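# Fit a working one-way hub onto every shaft

## Task

Place exactly one hub on every shaft so that each fitted hub spins freely around its shaft in the direction the arrow shows and locks against turning the opposite way. Some hubs are worn and spin both ways, so they must not count as fitted.

## Robot and tools

Robot: two arms, left_arm and right_arm, each with a two-finger gripper. Cameras: cam_high (overview), cam_left_wrist and cam_right_wrist, each 672x504 pixels.

Frame: all poses, velocities and targets are in the scene frame. Its origin is at table-top height, halfway between the nominal arm bases. +z points up, +x points out over the table, and left_arm sits on the +y side. These names do not match the image sides. Positions are in metres. Orientations are quaternions written qw, qx, qy, qz, with w first. A gripper's fingers point along its own +z axis and open and close along its own y axis. end_effector_position is the point between the closed pads. The fingertips reach about 33 mm past that point while the gap is 40 mm or less, and only about 9 mm past it when fully open. Reported poses can be off by a few centimetres.

Row format (used by every moving tool): 20 numbers. The first 10 are left_arm: x, y, z, qw, qx, qy, qz, gripper position, force_limit, speed. The next 10 are the same for right_arm. The pose part is an absolute pose for end_effector_position and end_effector_quat_wxyz in the scene frame. The three gripper numbers each run from -1 to 1. For position, +1 is fully open (140 mm), about -0.8 is where the pads touch, and -1 closes until something blocks the fingers. force_limit sets grip force, roughly 14 N at -1, 40 N at 0 and 58 N at +1. speed sets how fast the fingers close, roughly 30, 140 and 250 mm/s at -1, 0 and +1; a faster close also squeezes harder. Every row must carry both arms. To keep an arm still, repeat its last reported pose and its last gripper numbers; a 0 counts as a real command. To hold an orientation, repeat the same quaternion rather than copying a drifted reading.

execute_actions(actions, cameras): actions is a list of actions. Each action is a list of up to 15 rows, one per 1/30 s step; if fewer rows are given, the last one repeats until 15 steps are done. The call is refused if any target lies more than 0.6 m from that gripper's current position along any of the gripper's axes. Each step the controller clips the command to within 70 mm and 16 degrees of the measured pose, so one action may fall short. The result's "Hand target" line shows where the arm is actually headed. An empty list only reports state. cameras lists which images come back: null or ["all"] gives all, [] gives none.

move(target, speed, blend, stop_force, zero, blocking, cameras): target is one row or a list of up to 15 rows. Each gripper travels in a straight line toward the absolute poses, and all paths end together. speed is in m/s, from 0.002 to 2, default 0.25; turning is capped at twice that number in rad/s. It can be one value or one per target. blend (metres) rounds corners in a list. stop_force (10 to 80 N, shared by both arms) ends an arm's path once it senses that much push against its motion. Use it slowly with a small value, not while the gripper rotates, and leave it out when backing off a contact. zero (default true) re-zeroes the force reading before the move. blocking=false returns early and cannot be combined with stop_force. Paths do not avoid obstacles or the other arm. The result adds a "move:" line giving the ending (done, off_target, moving, held, fault) and any limits (paced = command clipped, held = steps withheld). Keep paths away from an arm's own base so its shoulder posture does not flip.

wait(seconds 0 to 10) lets the scene run while both arms hold. stop brakes a running move. zoom_image(camera, region [x0, y0, x1, y1] in pixels, at most 504x504) enlarges part of the latest image from a camera. clear_fault(arm) clears a torque or force fault that a result has already reported. finished_scene(scene) ends the current scene, using the scene number shown in results. The hubs must stay correctly fitted after release.

Result lines: object_status per gripper: 0 moving, 1 blocked while opening, 2 blocked while closing (something is held), 3 reached the command or pads met. It can lag 0.2 to 1.7 s behind contact. position_measured is in counts: 3 is open, about 75 is 100 mm, 139 is 60 mm, 200 is 20 mm, and 230 is pads touching. To grip harder while status is 2, raise force_limit and nudge position, for example from -1 to -0.98. To grip more softly, open and close again slowly. Joint velocities may read "within noise". Joint torques, external joint torques and flange force are estimates with error and include held weight. MOTOR HOT warns of overheating; OVER-TEMPERATURE FAULT brakes that arm for 30 to 60 s or more.

Gripping: hold parts with the quarter of each pad nearest the fingertip. Closer to the palm the fingers fold, and a narrow part may slip or be released. Pressing fingertips into a surface folds them quietly.

Avoid: dropping parts or knocking anything off the table; releasing a part that is still moving; fast impacts or pushing hard. The arms are stiff, so a target only slightly past a firm contact can fault. An arm faults at 144 N of outside force or at joint load limits (waist and shoulder 312, elbow 147, wrist joints 41.4 N m). After a force fault, open the gripper before moving that arm if its held part is jammed. Avoid contact between the two arms, including one gripper closing on the other's fingers. Avoid heavy twisting or holding a part far off its centre. Avoid long stretched-out holds, which heat the motors.

Each tool is called after "Emit:" by a JSON object that holds its "method" and its "body", one argument or row to a line.

## Session

Emit:
{"method": "execute_actions", "body": {
  "actions": []
}}

Scene clock: 0.00 s.
left_arm: end_effector_position=(+0.5530, +0.3905, +0.2074) position_measured=3 object_status=3 end_effector_quat_wxyz=(+0.074, +0.952, -0.296, -0.015) | right_arm: end_effector_position=(+0.2165, -0.1306, +0.3003) position_measured=3 object_status=3 end_effector_quat_wxyz=(-0.031, +0.975, -0.166, +0.145)
Joint positions: left_arm=[-0.126 0.096 1.906 -0.155 1.191 2.048] | right_arm=[1.155 -0.145 1.984 -0.288 1.182 3.148]
Joint velocities: within noise
Joint torques (N m): no reading
External joint torques (N m): no reading
Flange force (N): no reading
Hand target: left_arm +0.5530, +0.3905, +0.2074; +0.074, +0.952, -0.296, -0.015 | right_arm +0.2165, -0.1306, +0.3003; -0.031, +0.975, -0.166, +0.145
Tool commands: left_gripper/position=+1.0 left_gripper/force_limit=+1.0 left_gripper/speed=+1.0 right_gripper/position=+1.0 right_gripper/force_limit=+1.0 right_gripper/speed=+1.0

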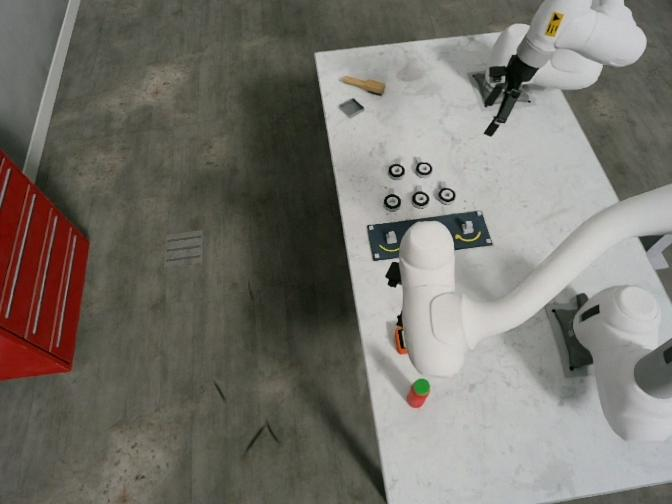

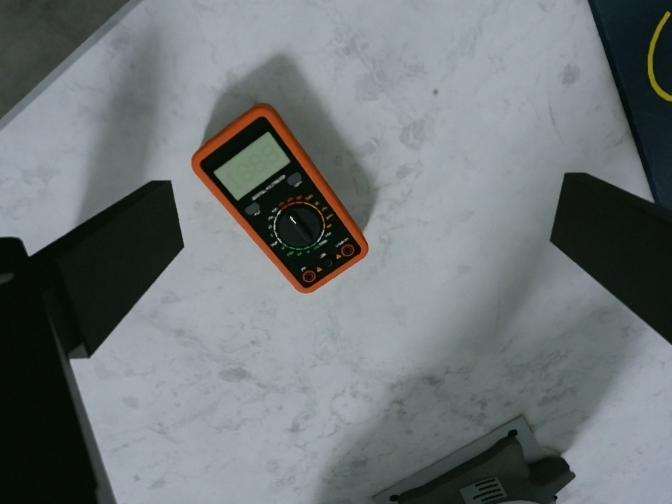

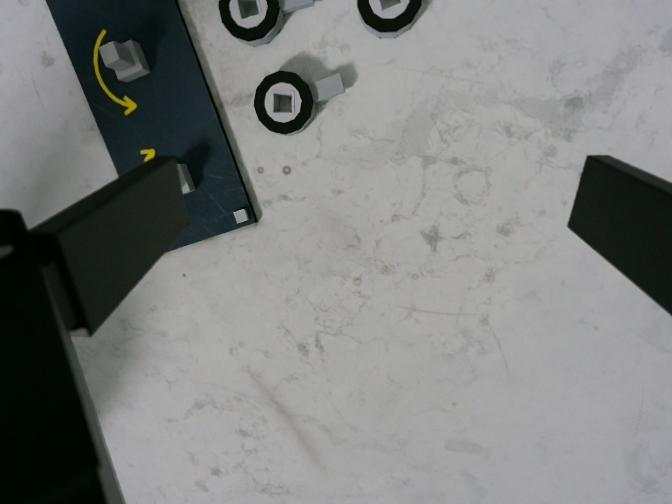

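Emit:
{"method": "zoom_image", "body": {
  "camera": "cam_high",
  "region": [330, 140, 510, 275]
}}

Emit:
{"method": "zoom_image", "body": {
  "camera": "cam_right_wrist",
  "region": [40, 0, 440, 260]
}}

Scaled by 2.800 (camera's finer frame: 960x720).

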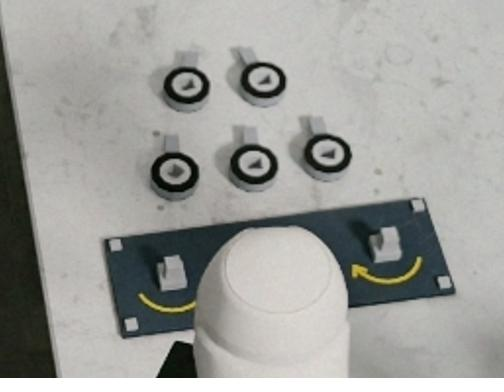

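Scaled by 1.260 (camera's finer frame: 960x720).

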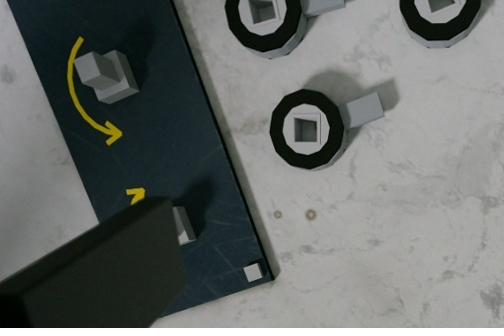

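Emit:
{"method": "move", "body": {
  "target": [
    [0.40,0.50,0.30,0.074,0.952,-0.296,-0.015,1,1,1,0.36,0.02,0.42,0,1,0,0,1,1,1]
  ]
}}

Scene clock: 25.40 s.
left_arm: end_effector_position=(+0.4000, +0.5000, +0.3000) position_measured=3 object_status=3 end_effector_quat_wxyz=(+0.074, +0.952, -0.296, -0.015) | right_arm: end_effector_position=(+0.3600, +0.0200, +0.4200) position_measured=3 object_status=3 end_effector_quat_wxyz=(+0.000, +1.000, +0.000, +0.000)
Joint positions: left_arm=[0.069 -0.216 2.021 -0.134 1.413 2.207] | right_arm=[0.931 0.228 1.35 0 1.564 2.492]
Joint torques (N m): left_arm=[-1.43 -18.47 -41.71 3.62 0.61 -0.3] | right_arm=[-2.86 -68.75 -38.75 3.69 -0.67 0.6]
External joint torques (N m): left_arm=[1.54 0.29 1.82 0.11 -0.44 0.3] | right_arm=[3.06 3.39 -3.18 0.57 0.63 -0.6]
Flange force (N): left_arm=[-3.9 -3.0 3.3] | right_arm=[4.2 -12.4 -6.7]
Hand target: left_arm +0.4000, +0.5000, +0.3000; +0.074, +0.952, -0.296, -0.015 | right_arm +0.3600, +0.0200, +0.4200; +0.000, +1.000, +0.000, +0.000
Off the commanded pose: left_arm 0.000 m, 0 deg | right_arm 0.000 m, 0 deg.
move: done

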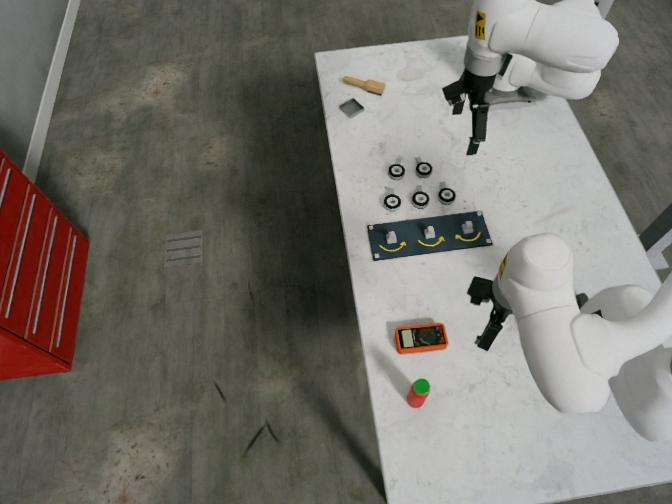

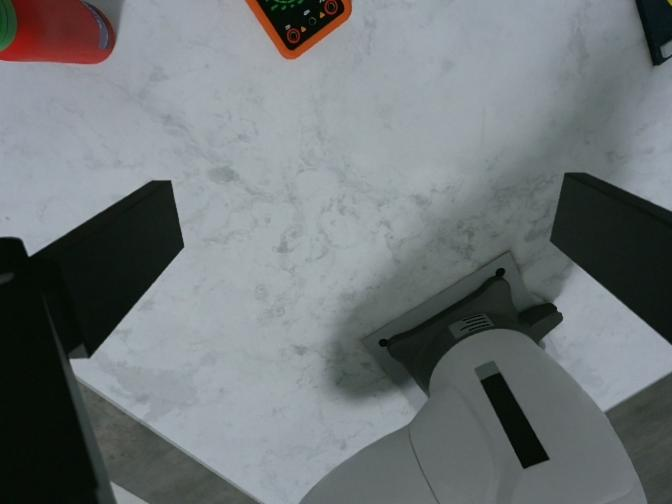

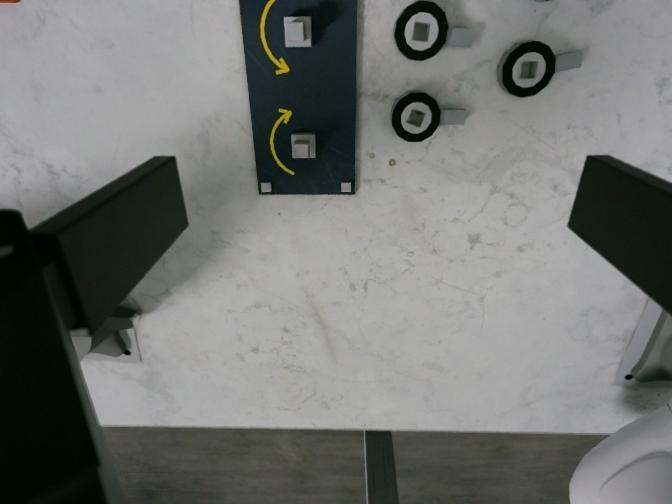

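Emit:
{"method": "move", "body": {
  "target": [0.40,0.50,0.30,0.074,0.952,-0.296,-0.015,1,1,1,0.50,0.02,0.36,0,1,0,0,1,1,1]
}}

Emit:
{"method": "zoom_image", "body": {
  "camera": "cam_right_wrist",
  "region": [180, 0, 680, 300]
}}

Scene clock: 40.70 s.
left_arm: end_effector_position=(+0.4000, +0.5000, +0.3000) position_measured=3 object_status=3 end_effector_quat_wxyz=(+0.074, +0.952, -0.296, -0.015) | right_arm: end_effector_position=(+0.4999, +0.0200, +0.3601) position_measured=3 object_status=3 end_effector_quat_wxyz=(+0.000, +1.000, +0.000, +0.000)
Joint positions: left_arm=[0.069 -0.216 2.02 -0.134 1.413 2.207] | right_arm=[0.789 0.378 1.257 0 1.506 2.351]
Joint torques (N m): left_arm=[-1.62 -18.71 -41.72 3.67 0.49 -0.27] | right_arm=[-1.59 -83.01 -39.46 3.68 -0.4 0.71]
External joint torques (N m): left_arm=[1.81 0.15 1.72 0.08 -0.32 0.28] | right_arm=[2.01 2.93 -2.36 0.59 0.36 -0.71]
Flange force (N): left_arm=[-4.3 -3.3 2.8] | right_arm=[6.2 -9.1 -4.2]
Hand target: left_arm +0.4000, +0.5000, +0.3000; +0.074, +0.952, -0.296, -0.015 | right_arm +0.5000, +0.0200, +0.3600; +0.000, +1.000, +0.000, +0.000
Off the commanded pose: left_arm 0.000 m, 0 deg | right_arm 0.000 m, 0 deg.
move: done

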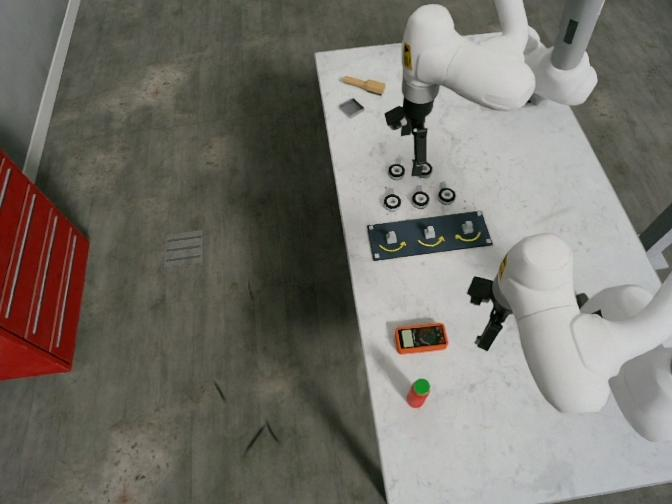

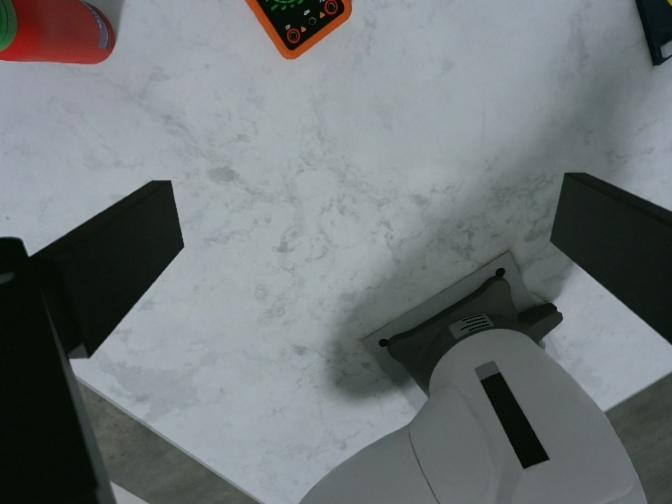

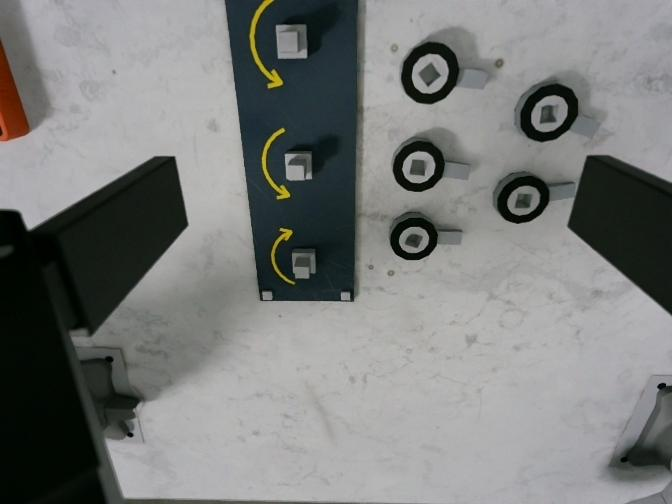

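Invalid region (180, 0, 680, 300): it reaches outside that camera's 672x504 image.

Emit:
{"method": "zoom_image", "body": {
  "camera": "cam_right_wrist",
  "region": [220, 0, 420, 310]
}}

Emit:
{"method": "zoom_image", "body": {
  "camera": "cam_right_wrist",
  "region": [380, 30, 610, 280]
}}

Scaled by 1.626 (camera's finer frame: 960x720).

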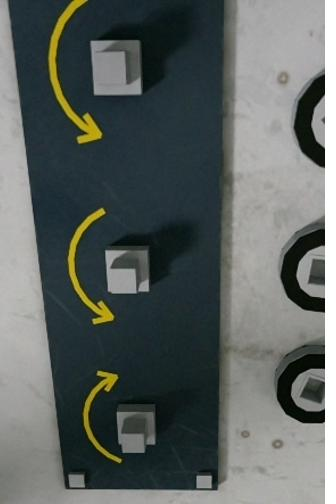

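Scaled by 2.016 (camera's finer frame: 960x720).

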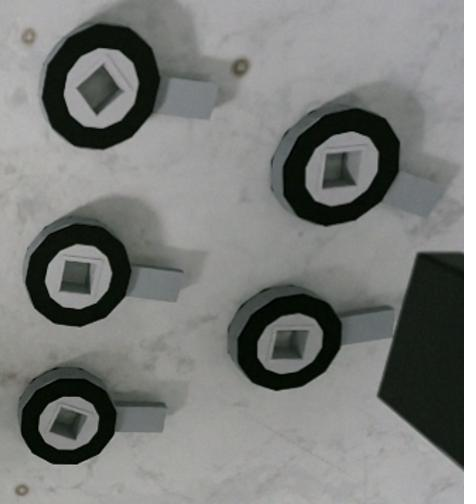

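Emit:
{"method": "move", "body": {
  "target": [0.40,0.50,0.30,0.074,0.952,-0.296,-0.015,1,1,1,0.40,0.0,0.36,0,1,0,0,1,1,1],
  "cameras": ["cam_right_wrist"]
}}

Emit:
{"method": "zoom_image", "body": {
  "camera": "cam_right_wrist",
  "region": [220, 0, 620, 220]
}}

Emit:
{"method": "move", "body": {
  "target": [0.40,0.50,0.30,0.074,0.952,-0.296,-0.015,1,1,1,0.45,0.0,0.20,0,1,0,0,1,1,1],
  "cameras": ["cam_right_wrist"]
}}

Emit:
{"method": "zoom_image", "body": {
  "camera": "cam_right_wrist",
  "region": [220, 0, 672, 220]
}}

Scene clock: 81.60 s.
left_arm: end_effector_position=(+0.4000, +0.5000, +0.3000) position_measured=3 object_status=3 end_effector_quat_wxyz=(+0.074, +0.952, -0.296, -0.015) | right_arm: end_effector_position=(+0.4001, +0.0000, +0.3600) position_measured=3 object_status=3 end_effector_quat_wxyz=(+0.000, +1.000, +0.000, +0.000)
Joint positions: left_arm=[0.069 -0.216 2.02 -0.134 1.413 2.207] | right_arm=[0.869 0.246 1.434 0 1.461 2.43]
Joint torques (N m): left_arm=[-1.15 -18.55 -41.54 3.56 0.48 -0.26] | right_arm=[-3.29 -68.67 -39.45 3.87 -0.37 0.61]
External joint torques (N m): left_arm=[1.16 0.77 1.71 0.16 -0.32 0.27] | right_arm=[3.47 2 -2.18 0.38 0.33 -0.61]
Flange force (N): left_arm=[-2.6 -2.8 3.2] | right_arm=[1.8 -8.9 -3.7]
Hand target: left_arm +0.4000, +0.5000, +0.3000; +0.074, +0.952, -0.296, -0.015 | right_arm +0.4000, +0.0000, +0.3600; +0.000, +1.000, +0.000, +0.000
Off the commanded pose: left_arm 0.000 m, 0 deg | right_arm 0.000 m, 0 deg.
move: done

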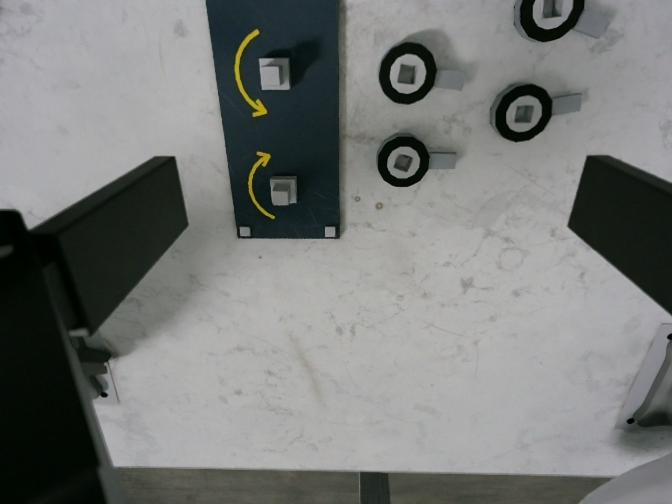

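Scaled by 1.260 (camera's finer frame: 960x720).

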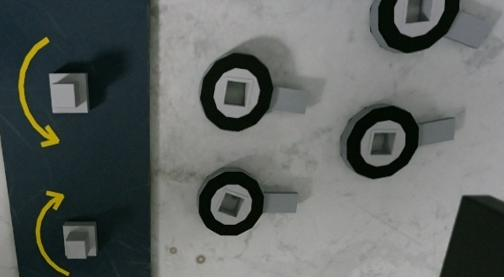

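Scene clock: 82.77 s.
left_arm: end_effector_position=(+0.4000, +0.5000, +0.3000) position_measured=3 object_status=3 end_effector_quat_wxyz=(+0.074, +0.952, -0.296, -0.015) | right_arm: end_effector_position=(+0.4500, +0.0000, +0.2001) position_measured=3 object_status=3 end_effector_quat_wxyz=(+0.000, +1.000, +0.000, +0.000)
Joint positions: left_arm=[0.069 -0.216 2.02 -0.134 1.413 2.207] | right_arm=[0.818 0.357 1.581 0 1.203 2.379]
Joint torques (N m): left_arm=[-1.61 -18.41 -42 3.56 0.45 -0.28] | right_arm=[-3.54 -77.54 -37.04 3.13 -0.31 0.46]
External joint torques (N m): left_arm=[1.74 0.2 2.07 0.17 -0.28 0.28] | right_arm=[3.8 2.19 -2.13 0.88 0.28 -0.46]
Flange force (N): left_arm=[-4.6 -3.1 3.4] | right_arm=[2.0 -9.2 -1.5]
Hand target: left_arm +0.4000, +0.5000, +0.3000; +0.074, +0.952, -0.296, -0.015 | right_arm +0.4500, +0.0000, +0.2000; +0.000, +1.000, +0.000, +0.000
Off the commanded pose: left_arm 0.000 m, 0 deg | right_arm 0.000 m, 0 deg.
move: done

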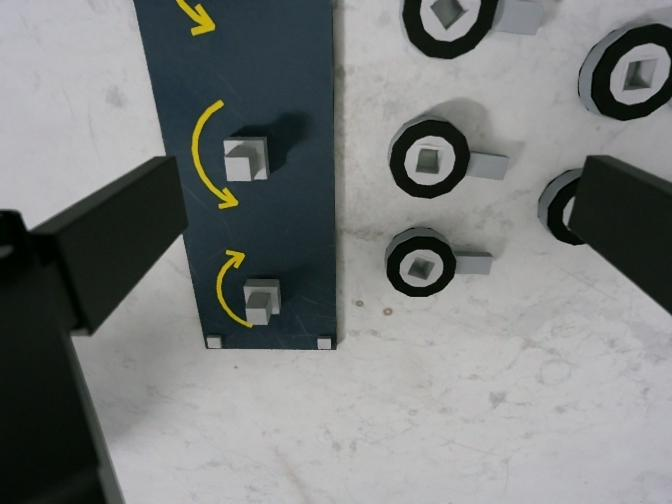

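Scaled by 1.115 (camera's finer frame: 960x720).

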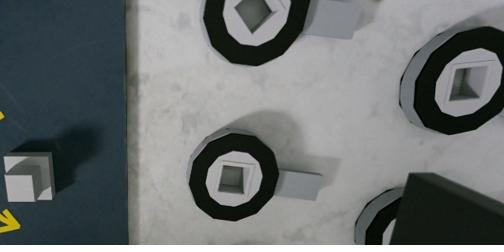

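Emit:
{"method": "zoom_image", "body": {
  "camera": "cam_right_wrist",
  "region": [180, 90, 350, 350]
}}

Emit:
{"method": "zoom_image", "body": {
  "camera": "cam_right_wrist",
  "region": [370, 90, 540, 320]
}}

Scaled by 1.938 (camera's finer frame: 960x720).

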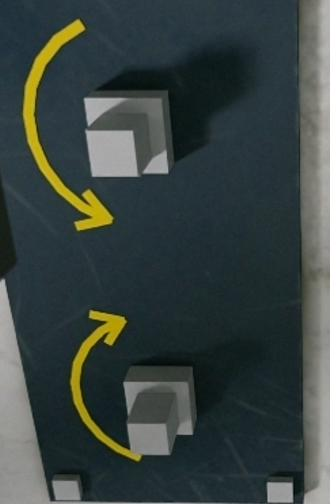

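Scaled by 2.191 (camera's finer frame: 960x720).

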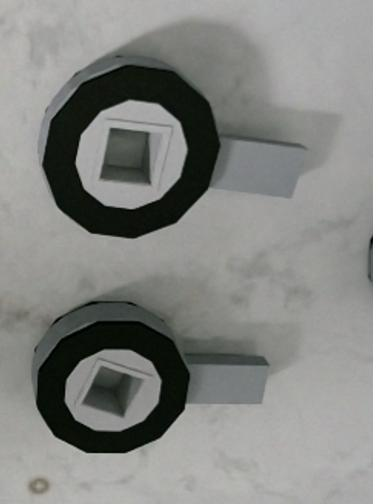

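Emit:
{"method": "move", "body": {
  "target": [0.40,0.50,0.30,0.074,0.952,-0.296,-0.015,1,1,1,0.323,-0.051,0.16,0,0.9239,0.3827,0,0.3,0,0],
  "cameras": ["cam_right_wrist"]
}}

Scene clock: 221.60 s.
left_arm: end_effector_position=(+0.4000, +0.5000, +0.3000) position_measured=3 object_status=3 end_effector_quat_wxyz=(+0.074, +0.952, -0.296, -0.015) | right_arm: end_effector_position=(+0.3230, -0.0510, +0.1600) position_measured=91 object_status=3 end_effector_quat_wxyz=(+0.000, +0.924, +0.383, +0.000)
Joint positions: left_arm=[0.069 -0.216 2.02 -0.134 1.413 2.207] | right_arm=[0.909 0.209 1.859 0 1.074 1.685]
Joint torques (N m): left_arm=[-1.54 -17.96 -42.04 3.67 0.47 -0.24] | right_arm=[-2.79 -60.35 -33.9 3.16 -0.54 0.57]
External joint torques (N m): left_arm=[1.72 -0.46 2.1 0.07 -0.29 0.25] | right_arm=[2.89 2.23 -2.98 0.61 0.48 -0.57]
Flange force (N): left_arm=[-5.4 -2.2 3.3] | right_arm=[8.5 -5.3 -2.1]
Hand target: left_arm +0.4000, +0.5000, +0.3000; +0.074, +0.952, -0.296, -0.015 | right_arm +0.3230, -0.0510, +0.1600; +0.000, +0.924, +0.383, +0.000
Off the commanded pose: left_arm 0.000 m, 0 deg | right_arm 0.000 m, 0 deg.
move: done

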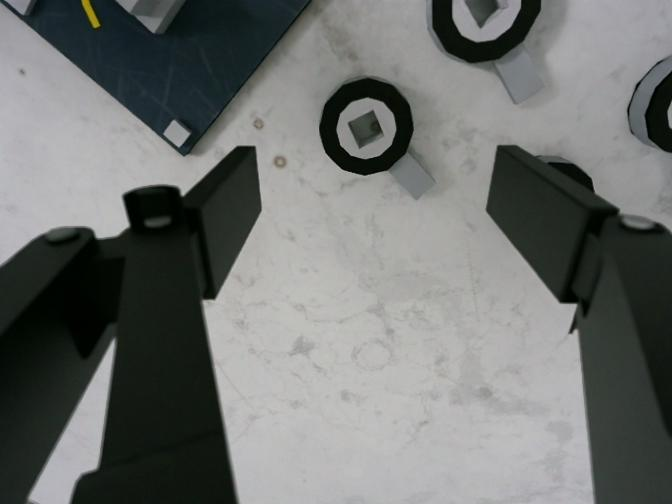

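Emit:
{"method": "move", "body": {
  "target": [
    [0.40,0.50,0.30,0.074,0.952,-0.296,-0.015,1,1,1,0.323,-0.051,0.07,0,0.9239,0.3827,0,0.3,-1,-1],
    [0.40,0.50,0.30,0.074,0.952,-0.296,-0.015,1,1,1,0.323,-0.051,0.037,0,0.9239,0.3827,0,0.3,-1,-1]
  ],
  "speed": [0.2,0.05],
  "stop_force": 12,
  "cameras": ["cam_high","cam_right_wrist"]
}}

Emit:
{"method": "zoom_image", "body": {
  "camera": "cam_right_wrist",
  "region": [230, 0, 520, 250]
}}

Scene clock: 239.23 s.
left_arm: end_effector_position=(+0.4000, +0.5000, +0.3000) position_measured=3 object_status=3 end_effector_quat_wxyz=(+0.074, +0.952, -0.296, -0.015) | right_arm: end_effector_position=(+0.3230, -0.0510, +0.0370) position_measured=91 object_status=3 end_effector_quat_wxyz=(+0.000, +0.924, +0.383, +0.000)
Joint positions: left_arm=[0.069 -0.216 2.02 -0.134 1.413 2.207] | right_arm=[0.909 0.329 1.964 0 0.848 1.685]
Joint torques (N m): left_arm=[-1.6 -18.55 -41.53 3.53 0.54 -0.28] | right_arm=[-2.95 -66.87 -29.22 2.67 -0.39 0.45]
External joint torques (N m): left_arm=[1.78 -0.03 1.48 0.21 -0.37 0.29] | right_arm=[3.16 2.05 -2.22 0.55 0.34 -0.45]
Flange force (N): left_arm=[-4.3 -3.3 2.5] | right_arm=[6.6 -5.6 0.2]
Hand target: left_arm +0.4000, +0.5000, +0.3000; +0.074, +0.952, -0.296, -0.015 | right_arm +0.3230, -0.0510, +0.0370; +0.000, +0.924, +0.383, +0.000
Off the commanded pose: left_arm 0.000 m, 0 deg | right_arm 0.000 m, 0 deg.
move: done

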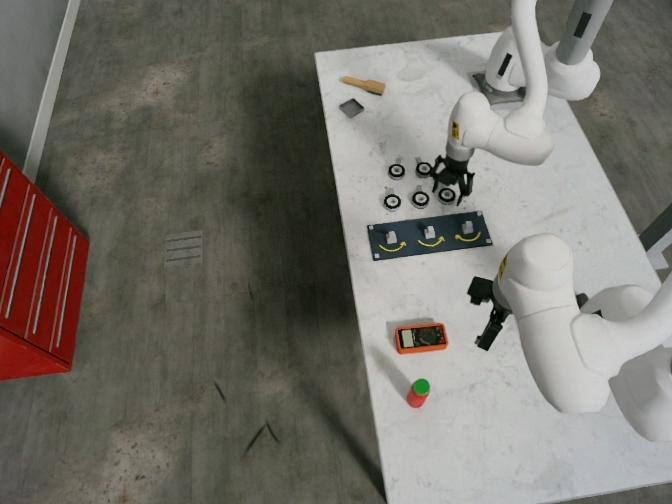

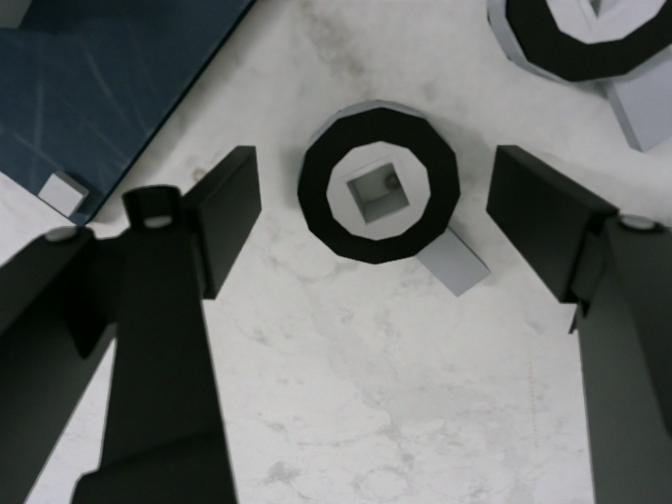

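Scaled by 1.738 (camera's finer frame: 960x720).

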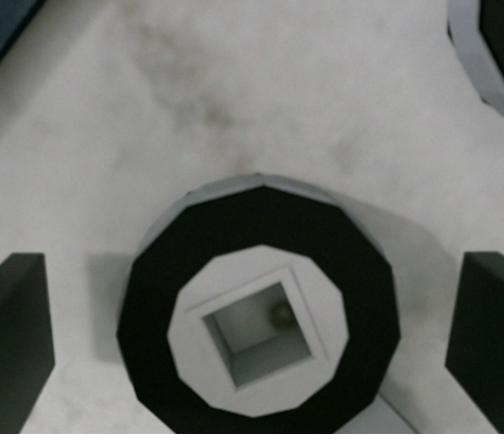

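Emit:
{"method": "move", "body": {
  "target": [0.40,0.50,0.30,0.074,0.952,-0.296,-0.015,1,1,1,0.323,-0.051,0.037,0,0.9239,0.3827,0,-1,-1,-1],
  "cameras": ["cam_right_wrist"]
}}

Emit:
{"method": "zoom_image", "body": {
  "camera": "cam_right_wrist",
  "region": [230, 0, 520, 300]
}}

Scene clock: 247.80 s.
left_arm: end_effector_position=(+0.4000, +0.5000, +0.3000) position_measured=3 object_status=3 end_effector_quat_wxyz=(+0.074, +0.952, -0.296, -0.015) | right_arm: end_effector_position=(+0.3230, -0.0510, +0.0370) position_measured=138 object_status=2 end_effector_quat_wxyz=(+0.000, +0.924, +0.383, +0.000)
Joint positions: left_arm=[0.069 -0.216 2.02 -0.134 1.413 2.207] | right_arm=[0.909 0.329 1.964 0 0.848 1.685]
Joint torques (N m): left_arm=[-1.65 -18.58 -41.5 3.65 0.49 -0.21] | right_arm=[-3.12 -64.3 -27.67 2.61 -0.65 0.58]
External joint torques (N m): left_arm=[1.87 -0.05 1.49 0.1 -0.33 0.22] | right_arm=[3.15 -0.48 -3.81 0.61 0.6 -0.58]
Flange force (N): left_arm=[-4.4 -3.3 2.4] | right_arm=[6.6 -5.3 -4.2]
Hand target: left_arm +0.4000, +0.5000, +0.3000; +0.074, +0.952, -0.296, -0.015 | right_arm +0.3230, -0.0510, +0.0370; +0.000, +0.924, +0.383, +0.000
Off the commanded pose: left_arm 0.000 m, 0 deg | right_arm 0.000 m, 0 deg.
move: done

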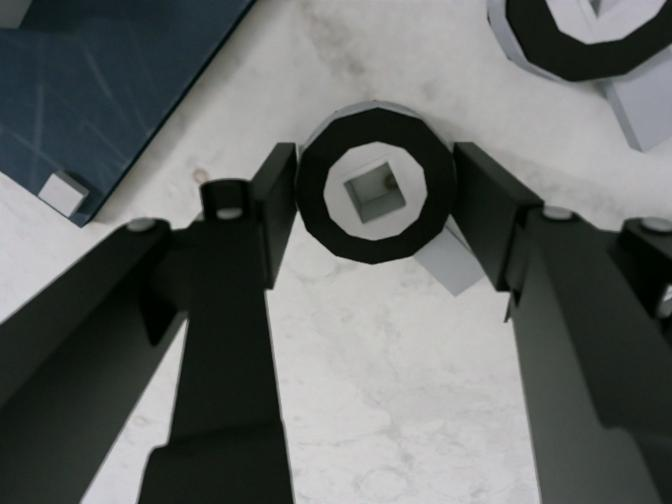

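Scaled by 1.680 (camera's finer frame: 960x720).

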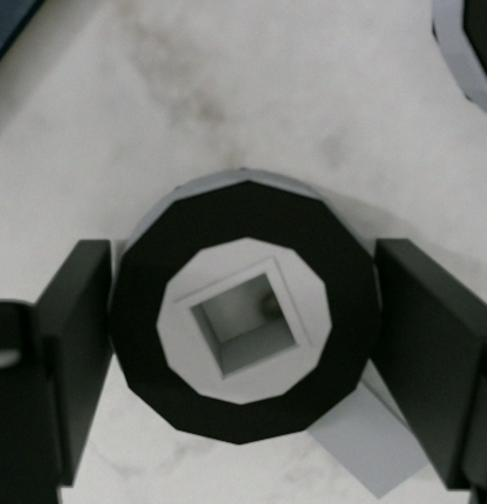

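Emit:
{"method": "move", "body": {
  "target": [
    [0.40,0.50,0.30,0.074,0.952,-0.296,-0.015,1,1,1,0.323,-0.051,0.16,0,0.9239,0.3827,0,-1,-1,-1],
    [0.40,0.50,0.30,0.074,0.952,-0.296,-0.015,1,1,1,0.275,0.062,0.16,0,0.9239,0.3827,0,-1,-1,-1]
  ],
  "cameras": ["cam_high","cam_right_wrist"],
  "speed": 0.15
}}

Emit:
{"method": "zoom_image", "body": {
  "camera": "cam_right_wrist",
  "region": [250, 0, 500, 280]
}}

Scene clock: 275.17 s.
left_arm: end_effector_position=(+0.4000, +0.5000, +0.3000) position_measured=3 object_status=3 end_effector_quat_wxyz=(+0.074, +0.952, -0.296, -0.015) | right_arm: end_effector_position=(+0.2750, +0.0619, +0.1600) position_measured=138 object_status=2 end_effector_quat_wxyz=(+0.000, +0.924, +0.383, +0.000)
Joint positions: left_arm=[0.069 -0.216 2.02 -0.134 1.413 2.207] | right_arm=[1.066 0.315 1.719 0 1.108 1.842]
Joint torques (N m): left_arm=[-1.92 -18.17 -41.63 3.56 0.43 -0.24] | right_arm=[-3.31 -75.42 -35.61 3.27 -0.54 0.33]
External joint torques (N m): left_arm=[2.05 -0.14 1.65 0.18 -0.26 0.25] | right_arm=[3.69 5.94 -1.86 0.58 0.5 -0.33]
Flange force (N): left_arm=[-5.0 -3.5 2.5] | right_arm=[10.8 -8.7 1.6]
Hand target: left_arm +0.4000, +0.5000, +0.3000; +0.074, +0.952, -0.296, -0.015 | right_arm +0.2750, +0.0620, +0.1600; +0.000, +0.924, +0.383, +0.000
Off the commanded pose: left_arm 0.000 m, 0 deg | right_arm 0.000 m, 0 deg.
move: done

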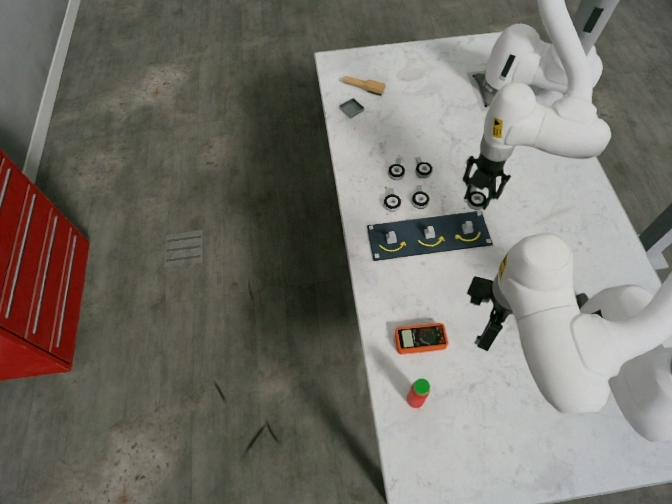

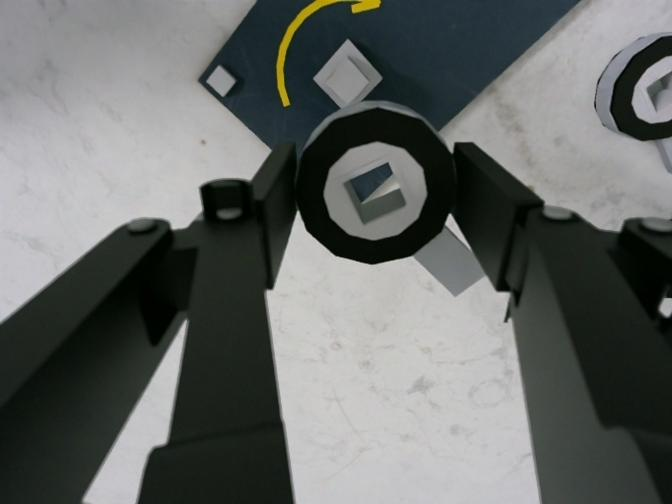

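Scaled by 1.800 (camera's finer frame: 960x720).

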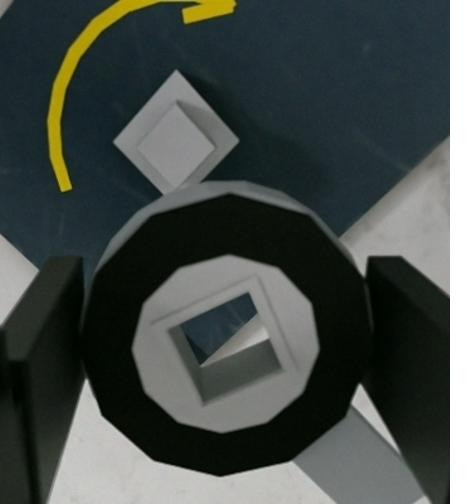

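Emit:
{"method": "move", "body": {
  "target": [0.40,0.50,0.30,0.074,0.952,-0.296,-0.015,1,1,1,0.289,0.091,0.115,0,0.83867,0.54464,0,-1,-1,-1],
  "cameras": ["cam_high","cam_right_wrist"],
  "speed": 0.1
}}

Emit:
{"method": "zoom_image", "body": {
  "camera": "cam_right_wrist",
  "region": [250, 0, 500, 280]
}}

Emit:
{"method": "zoom_image", "body": {
  "camera": "cam_high",
  "region": [420, 150, 540, 260]
}}

Scene clock: 311.33 s.
left_arm: end_effector_position=(+0.4000, +0.5000, +0.3000) position_measured=3 object_status=3 end_effector_quat_wxyz=(+0.074, +0.952, -0.296, -0.015) | right_arm: end_effector_position=(+0.2890, +0.0910, +0.1150) position_measured=138 object_status=2 end_effector_quat_wxyz=(+0.000, +0.839, +0.545, +0.000)
Joint positions: left_arm=[0.069 -0.216 2.02 -0.134 1.413 2.207] | right_arm=[1.069 0.396 1.694 0 1.052 1.479]
Joint torques (N m): left_arm=[-1.39 -18.89 -41.66 3.61 0.46 -0.16] | right_arm=[-3.03 -80.44 -35.52 3.19 -0.5 0.8]
External joint torques (N m): left_arm=[1.53 0.55 1.72 0.12 -0.29 0.17] | right_arm=[3.26 4.24 -0.91 0.56 0.45 -0.8]
Flange force (N): left_arm=[-3.3 -3.1 3.0] | right_arm=[8.5 -3.0 1.9]
Hand target: left_arm +0.4000, +0.5000, +0.3000; +0.074, +0.952, -0.296, -0.015 | right_arm +0.2890, +0.0910, +0.1150; +0.000, +0.839, +0.545, +0.000
Off the commanded pose: left_arm 0.000 m, 0 deg | right_arm 0.000 m, 0 deg.
move: done

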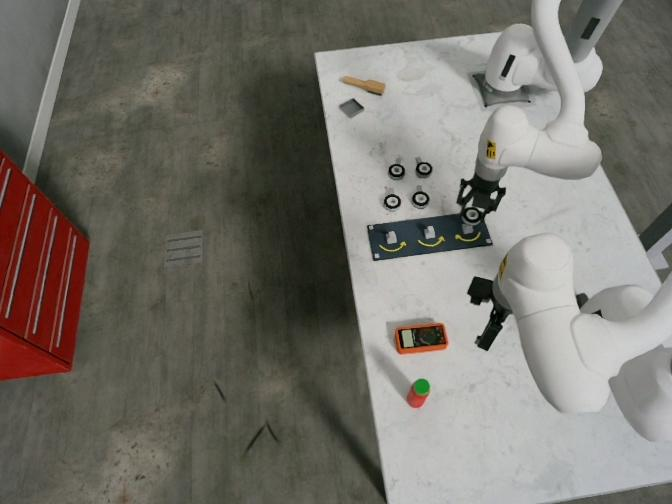

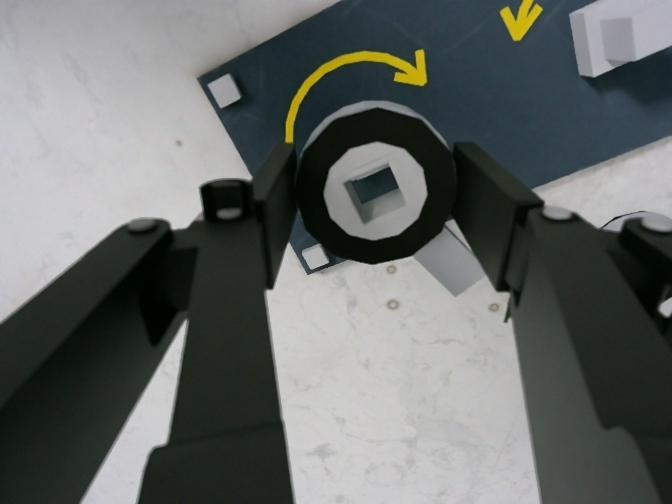

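Scaled by 1.800 (camera's finer frame: 960x720).

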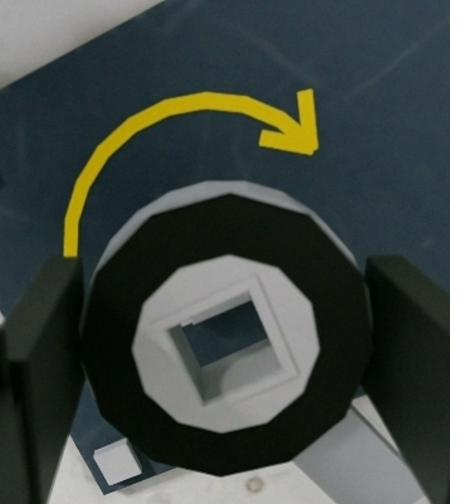

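Scaled by 4.200 (camera's finer frame: 960x720).

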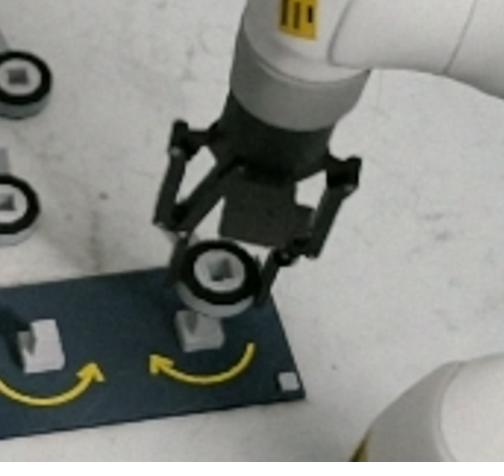

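Emit:
{"method": "move", "body": {
  "target": [0.40,0.50,0.30,0.074,0.952,-0.296,-0.015,1,1,1,0.2707,0.0499,0.115,0,0.83867,0.54464,0,-1,-1,-1],
  "cameras": ["cam_right_wrist"],
  "speed": 0.1
}}

Emit:
{"method": "zoom_image", "body": {
  "camera": "cam_right_wrist",
  "region": [250, 0, 500, 280]
}}

Scene clock: 326.27 s.
left_arm: end_effector_position=(+0.4000, +0.5000, +0.3000) position_measured=3 object_status=3 end_effector_quat_wxyz=(+0.074, +0.952, -0.296, -0.015) | right_arm: end_effector_position=(+0.2707, +0.0499, +0.1150) position_measured=138 object_status=2 end_effector_quat_wxyz=(+0.000, +0.839, +0.545, +0.000)
Joint positions: left_arm=[0.069 -0.216 2.02 -0.134 1.413 2.207] | right_arm=[1.063 0.332 1.786 0 1.023 1.473]
Joint torques (N m): left_arm=[-1.96 -18.43 -41.68 3.6 0.57 -0.28] | right_arm=[-3.16 -73.91 -35.03 3.1 -0.53 0.57]
External joint torques (N m): left_arm=[2.1 0.19 1.77 0.13 -0.4 0.28] | right_arm=[3.31 4.58 -0.8 0.58 0.47 -0.57]
Flange force (N): left_arm=[-4.7 -4.0 3.0] | right_arm=[8.7 -3.6 2.4]
Hand target: left_arm +0.4000, +0.5000, +0.3000; +0.074, +0.952, -0.296, -0.015 | right_arm +0.2707, +0.0499, +0.1150; +0.000, +0.839, +0.545, +0.000
Off the commanded pose: left_arm 0.000 m, 0 deg | right_arm 0.000 m, 0 deg.
move: done

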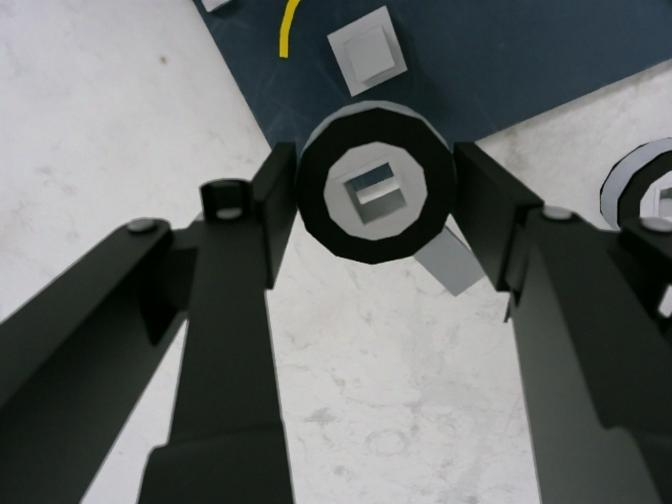

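Scaled by 1.800 (camera's finer frame: 960x720).

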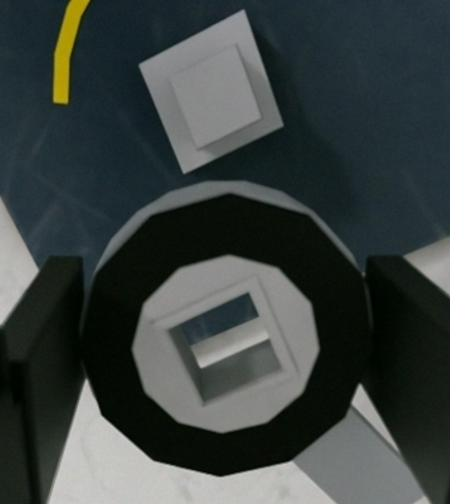

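Emit:
{"method": "move", "body": {
  "target": [
    [0.40,0.50,0.30,0.074,0.952,-0.296,-0.015,1,1,1,0.2864,0.090,0.115,0,0.84339,0.5373,0,-1,-1,-1],
    [0.40,0.50,0.30,0.074,0.952,-0.296,-0.015,1,1,1,0.2864,0.090,0.097,0,0.84339,0.5373,0,-1,-1,-1]
  ],
  "cameras": ["cam_right_wrist","cam_high"],
  "speed": [0.1,0.03],
  "stop_force": 10
}}

Emit:
{"method": "zoom_image", "body": {
  "camera": "cam_right_wrist",
  "region": [300, 90, 460, 280]
}}

Emit:
{"method": "zoom_image", "body": {
  "camera": "cam_high",
  "region": [420, 170, 520, 260]
}}

Scene clock: 363.07 s.
left_arm: end_effector_position=(+0.4000, +0.5000, +0.3000) position_measured=3 object_status=3 end_effector_quat_wxyz=(+0.074, +0.952, -0.296, -0.015) | right_arm: end_effector_position=(+0.2864, +0.0900, +0.0970) position_measured=138 object_status=2 end_effector_quat_wxyz=(+0.000, +0.843, +0.537, +0.000)
Joint positions: left_arm=[0.069 -0.216 2.02 -0.134 1.413 2.207] | right_arm=[1.072 0.408 1.713 0 1.021 1.499]
Joint torques (N m): left_arm=[-1.66 -18.51 -41.61 3.53 0.51 -0.21] | right_arm=[-2.59 -81.1 -34.71 3.11 -0.44 0.48]
External joint torques (N m): left_arm=[1.74 0.47 1.73 0.2 -0.34 0.21] | right_arm=[2.68 4.54 -1.04 0.57 0.38 -0.48]
Flange force (N): left_arm=[-3.7 -3.5 3.0] | right_arm=[9.0 -2.8 2.4]
Hand target: left_arm +0.4000, +0.5000, +0.3000; +0.074, +0.952, -0.296, -0.015 | right_arm +0.2864, +0.0900, +0.0970; +0.000, +0.843, +0.537, +0.000
Off the commanded pose: left_arm 0.000 m, 0 deg | right_arm 0.000 m, 0 deg.
move: done
Images, in order (width x height): cam_high 672x504, cam_right_wrist 672x504.

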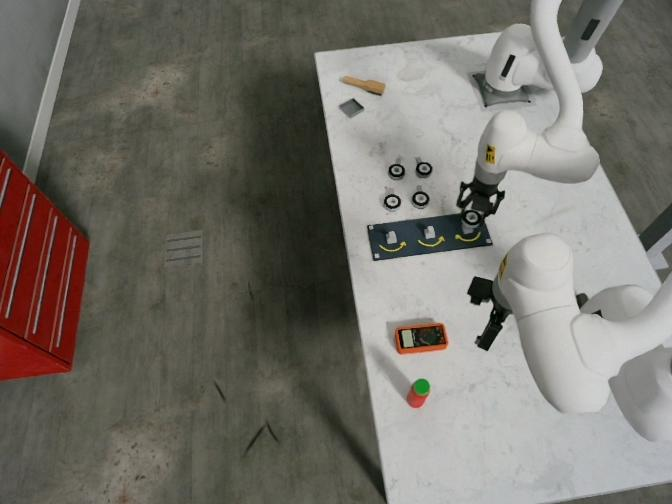

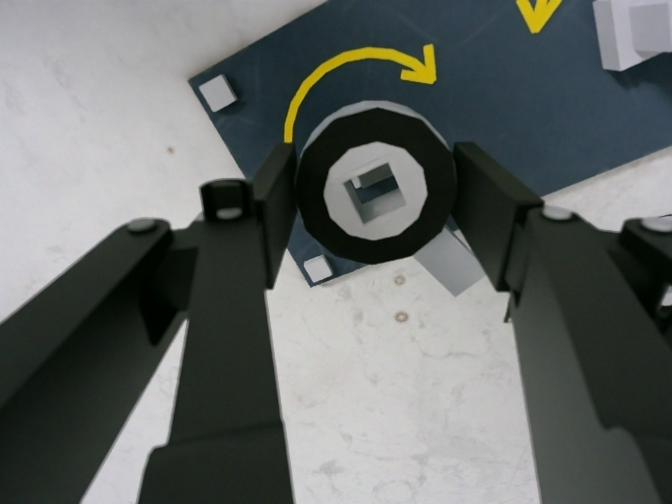

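Scaled by 2.653 (camera's finer frame: 960x720).

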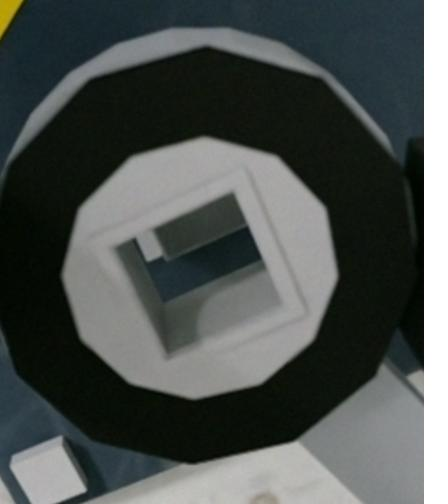

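Scaled by 5.040 (camera's finer frame: 960x720).

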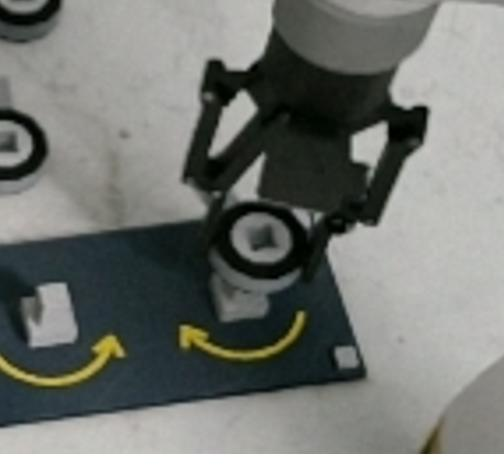

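Emit:
{"method": "move", "body": {
  "target": [0.40,0.50,0.30,0.074,0.952,-0.296,-0.015,1,1,1,0.2868,0.0909,0.082,0,0.84339,0.5373,0,-1,-1,-1],
  "cameras": ["cam_right_wrist"],
  "speed": 0.02,
  "stop_force": 10
}}

Emit:
{"method": "zoom_image", "body": {
  "camera": "cam_right_wrist",
  "region": [300, 90, 460, 280]
}}

Scene clock: 428.40 s.
left_arm: end_effector_position=(+0.4000, +0.5000, +0.3000) position_measured=3 object_status=3 end_effector_quat_wxyz=(+0.074, +0.952, -0.296, -0.015) | right_arm: end_effector_position=(+0.2868, +0.0909, +0.0829) position_measured=138 object_status=2 end_effector_quat_wxyz=(+0.000, +0.843, +0.537, +0.000)
Joint positions: left_arm=[0.069 -0.216 2.02 -0.134 1.413 2.207] | right_arm=[1.072 0.421 1.722 0 0.998 1.499]
Joint torques (N m): left_arm=[-1.63 -18.79 -41.97 3.54 0.42 -0.29] | right_arm=[0.09 -79.76 -31.7 4.16 0.47 0.59]
External joint torques (N m): left_arm=[1.71 0.8 2.06 0.19 -0.26 0.29] | right_arm=[-0.06 2.29 -3.56 -0.54 -0.53 -0.58]
Flange force (N): left_arm=[-3.7 -3.7 3.5] | right_arm=[10.2 1.1 0.2]
Hand target: left_arm +0.4000, +0.5000, +0.3000; +0.074, +0.952, -0.296, -0.015 | right_arm +0.2868, +0.0909, +0.0829; +0.000, +0.843, +0.537, +0.000
Off the commanded pose: left_arm 0.000 m, 0 deg | right_arm 0.001 m, 0 deg.
move: contact (right_arm)

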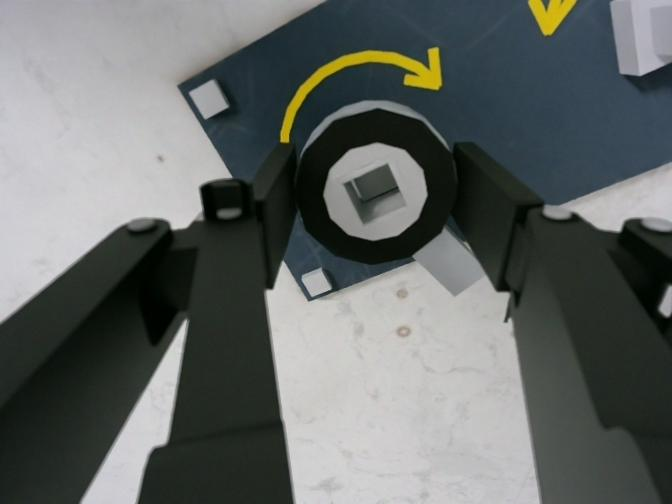

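Scaled by 2.653 (camera's finer frame: 960x720).

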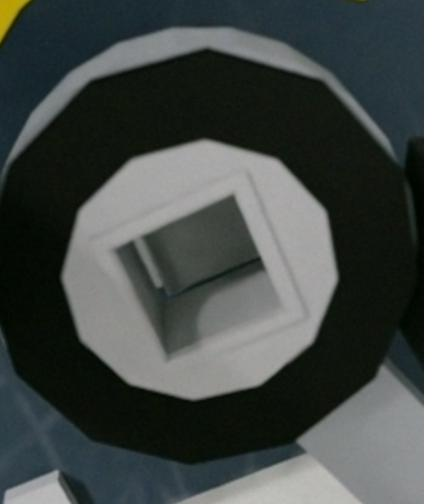

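Emit:
{"method": "zoom_image", "body": {
  "camera": "cam_right_wrist",
  "region": [330, 150, 420, 230]
}}

Scaled by 5.600 (camera's finer frame: 960x720).

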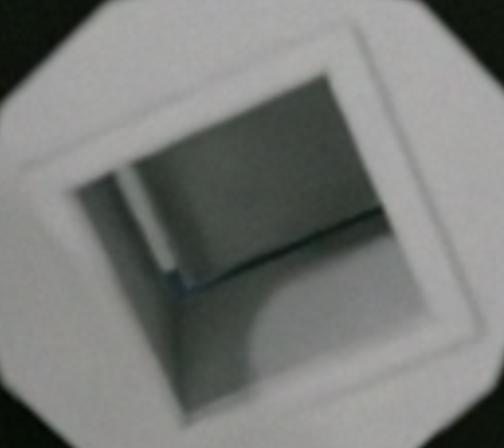

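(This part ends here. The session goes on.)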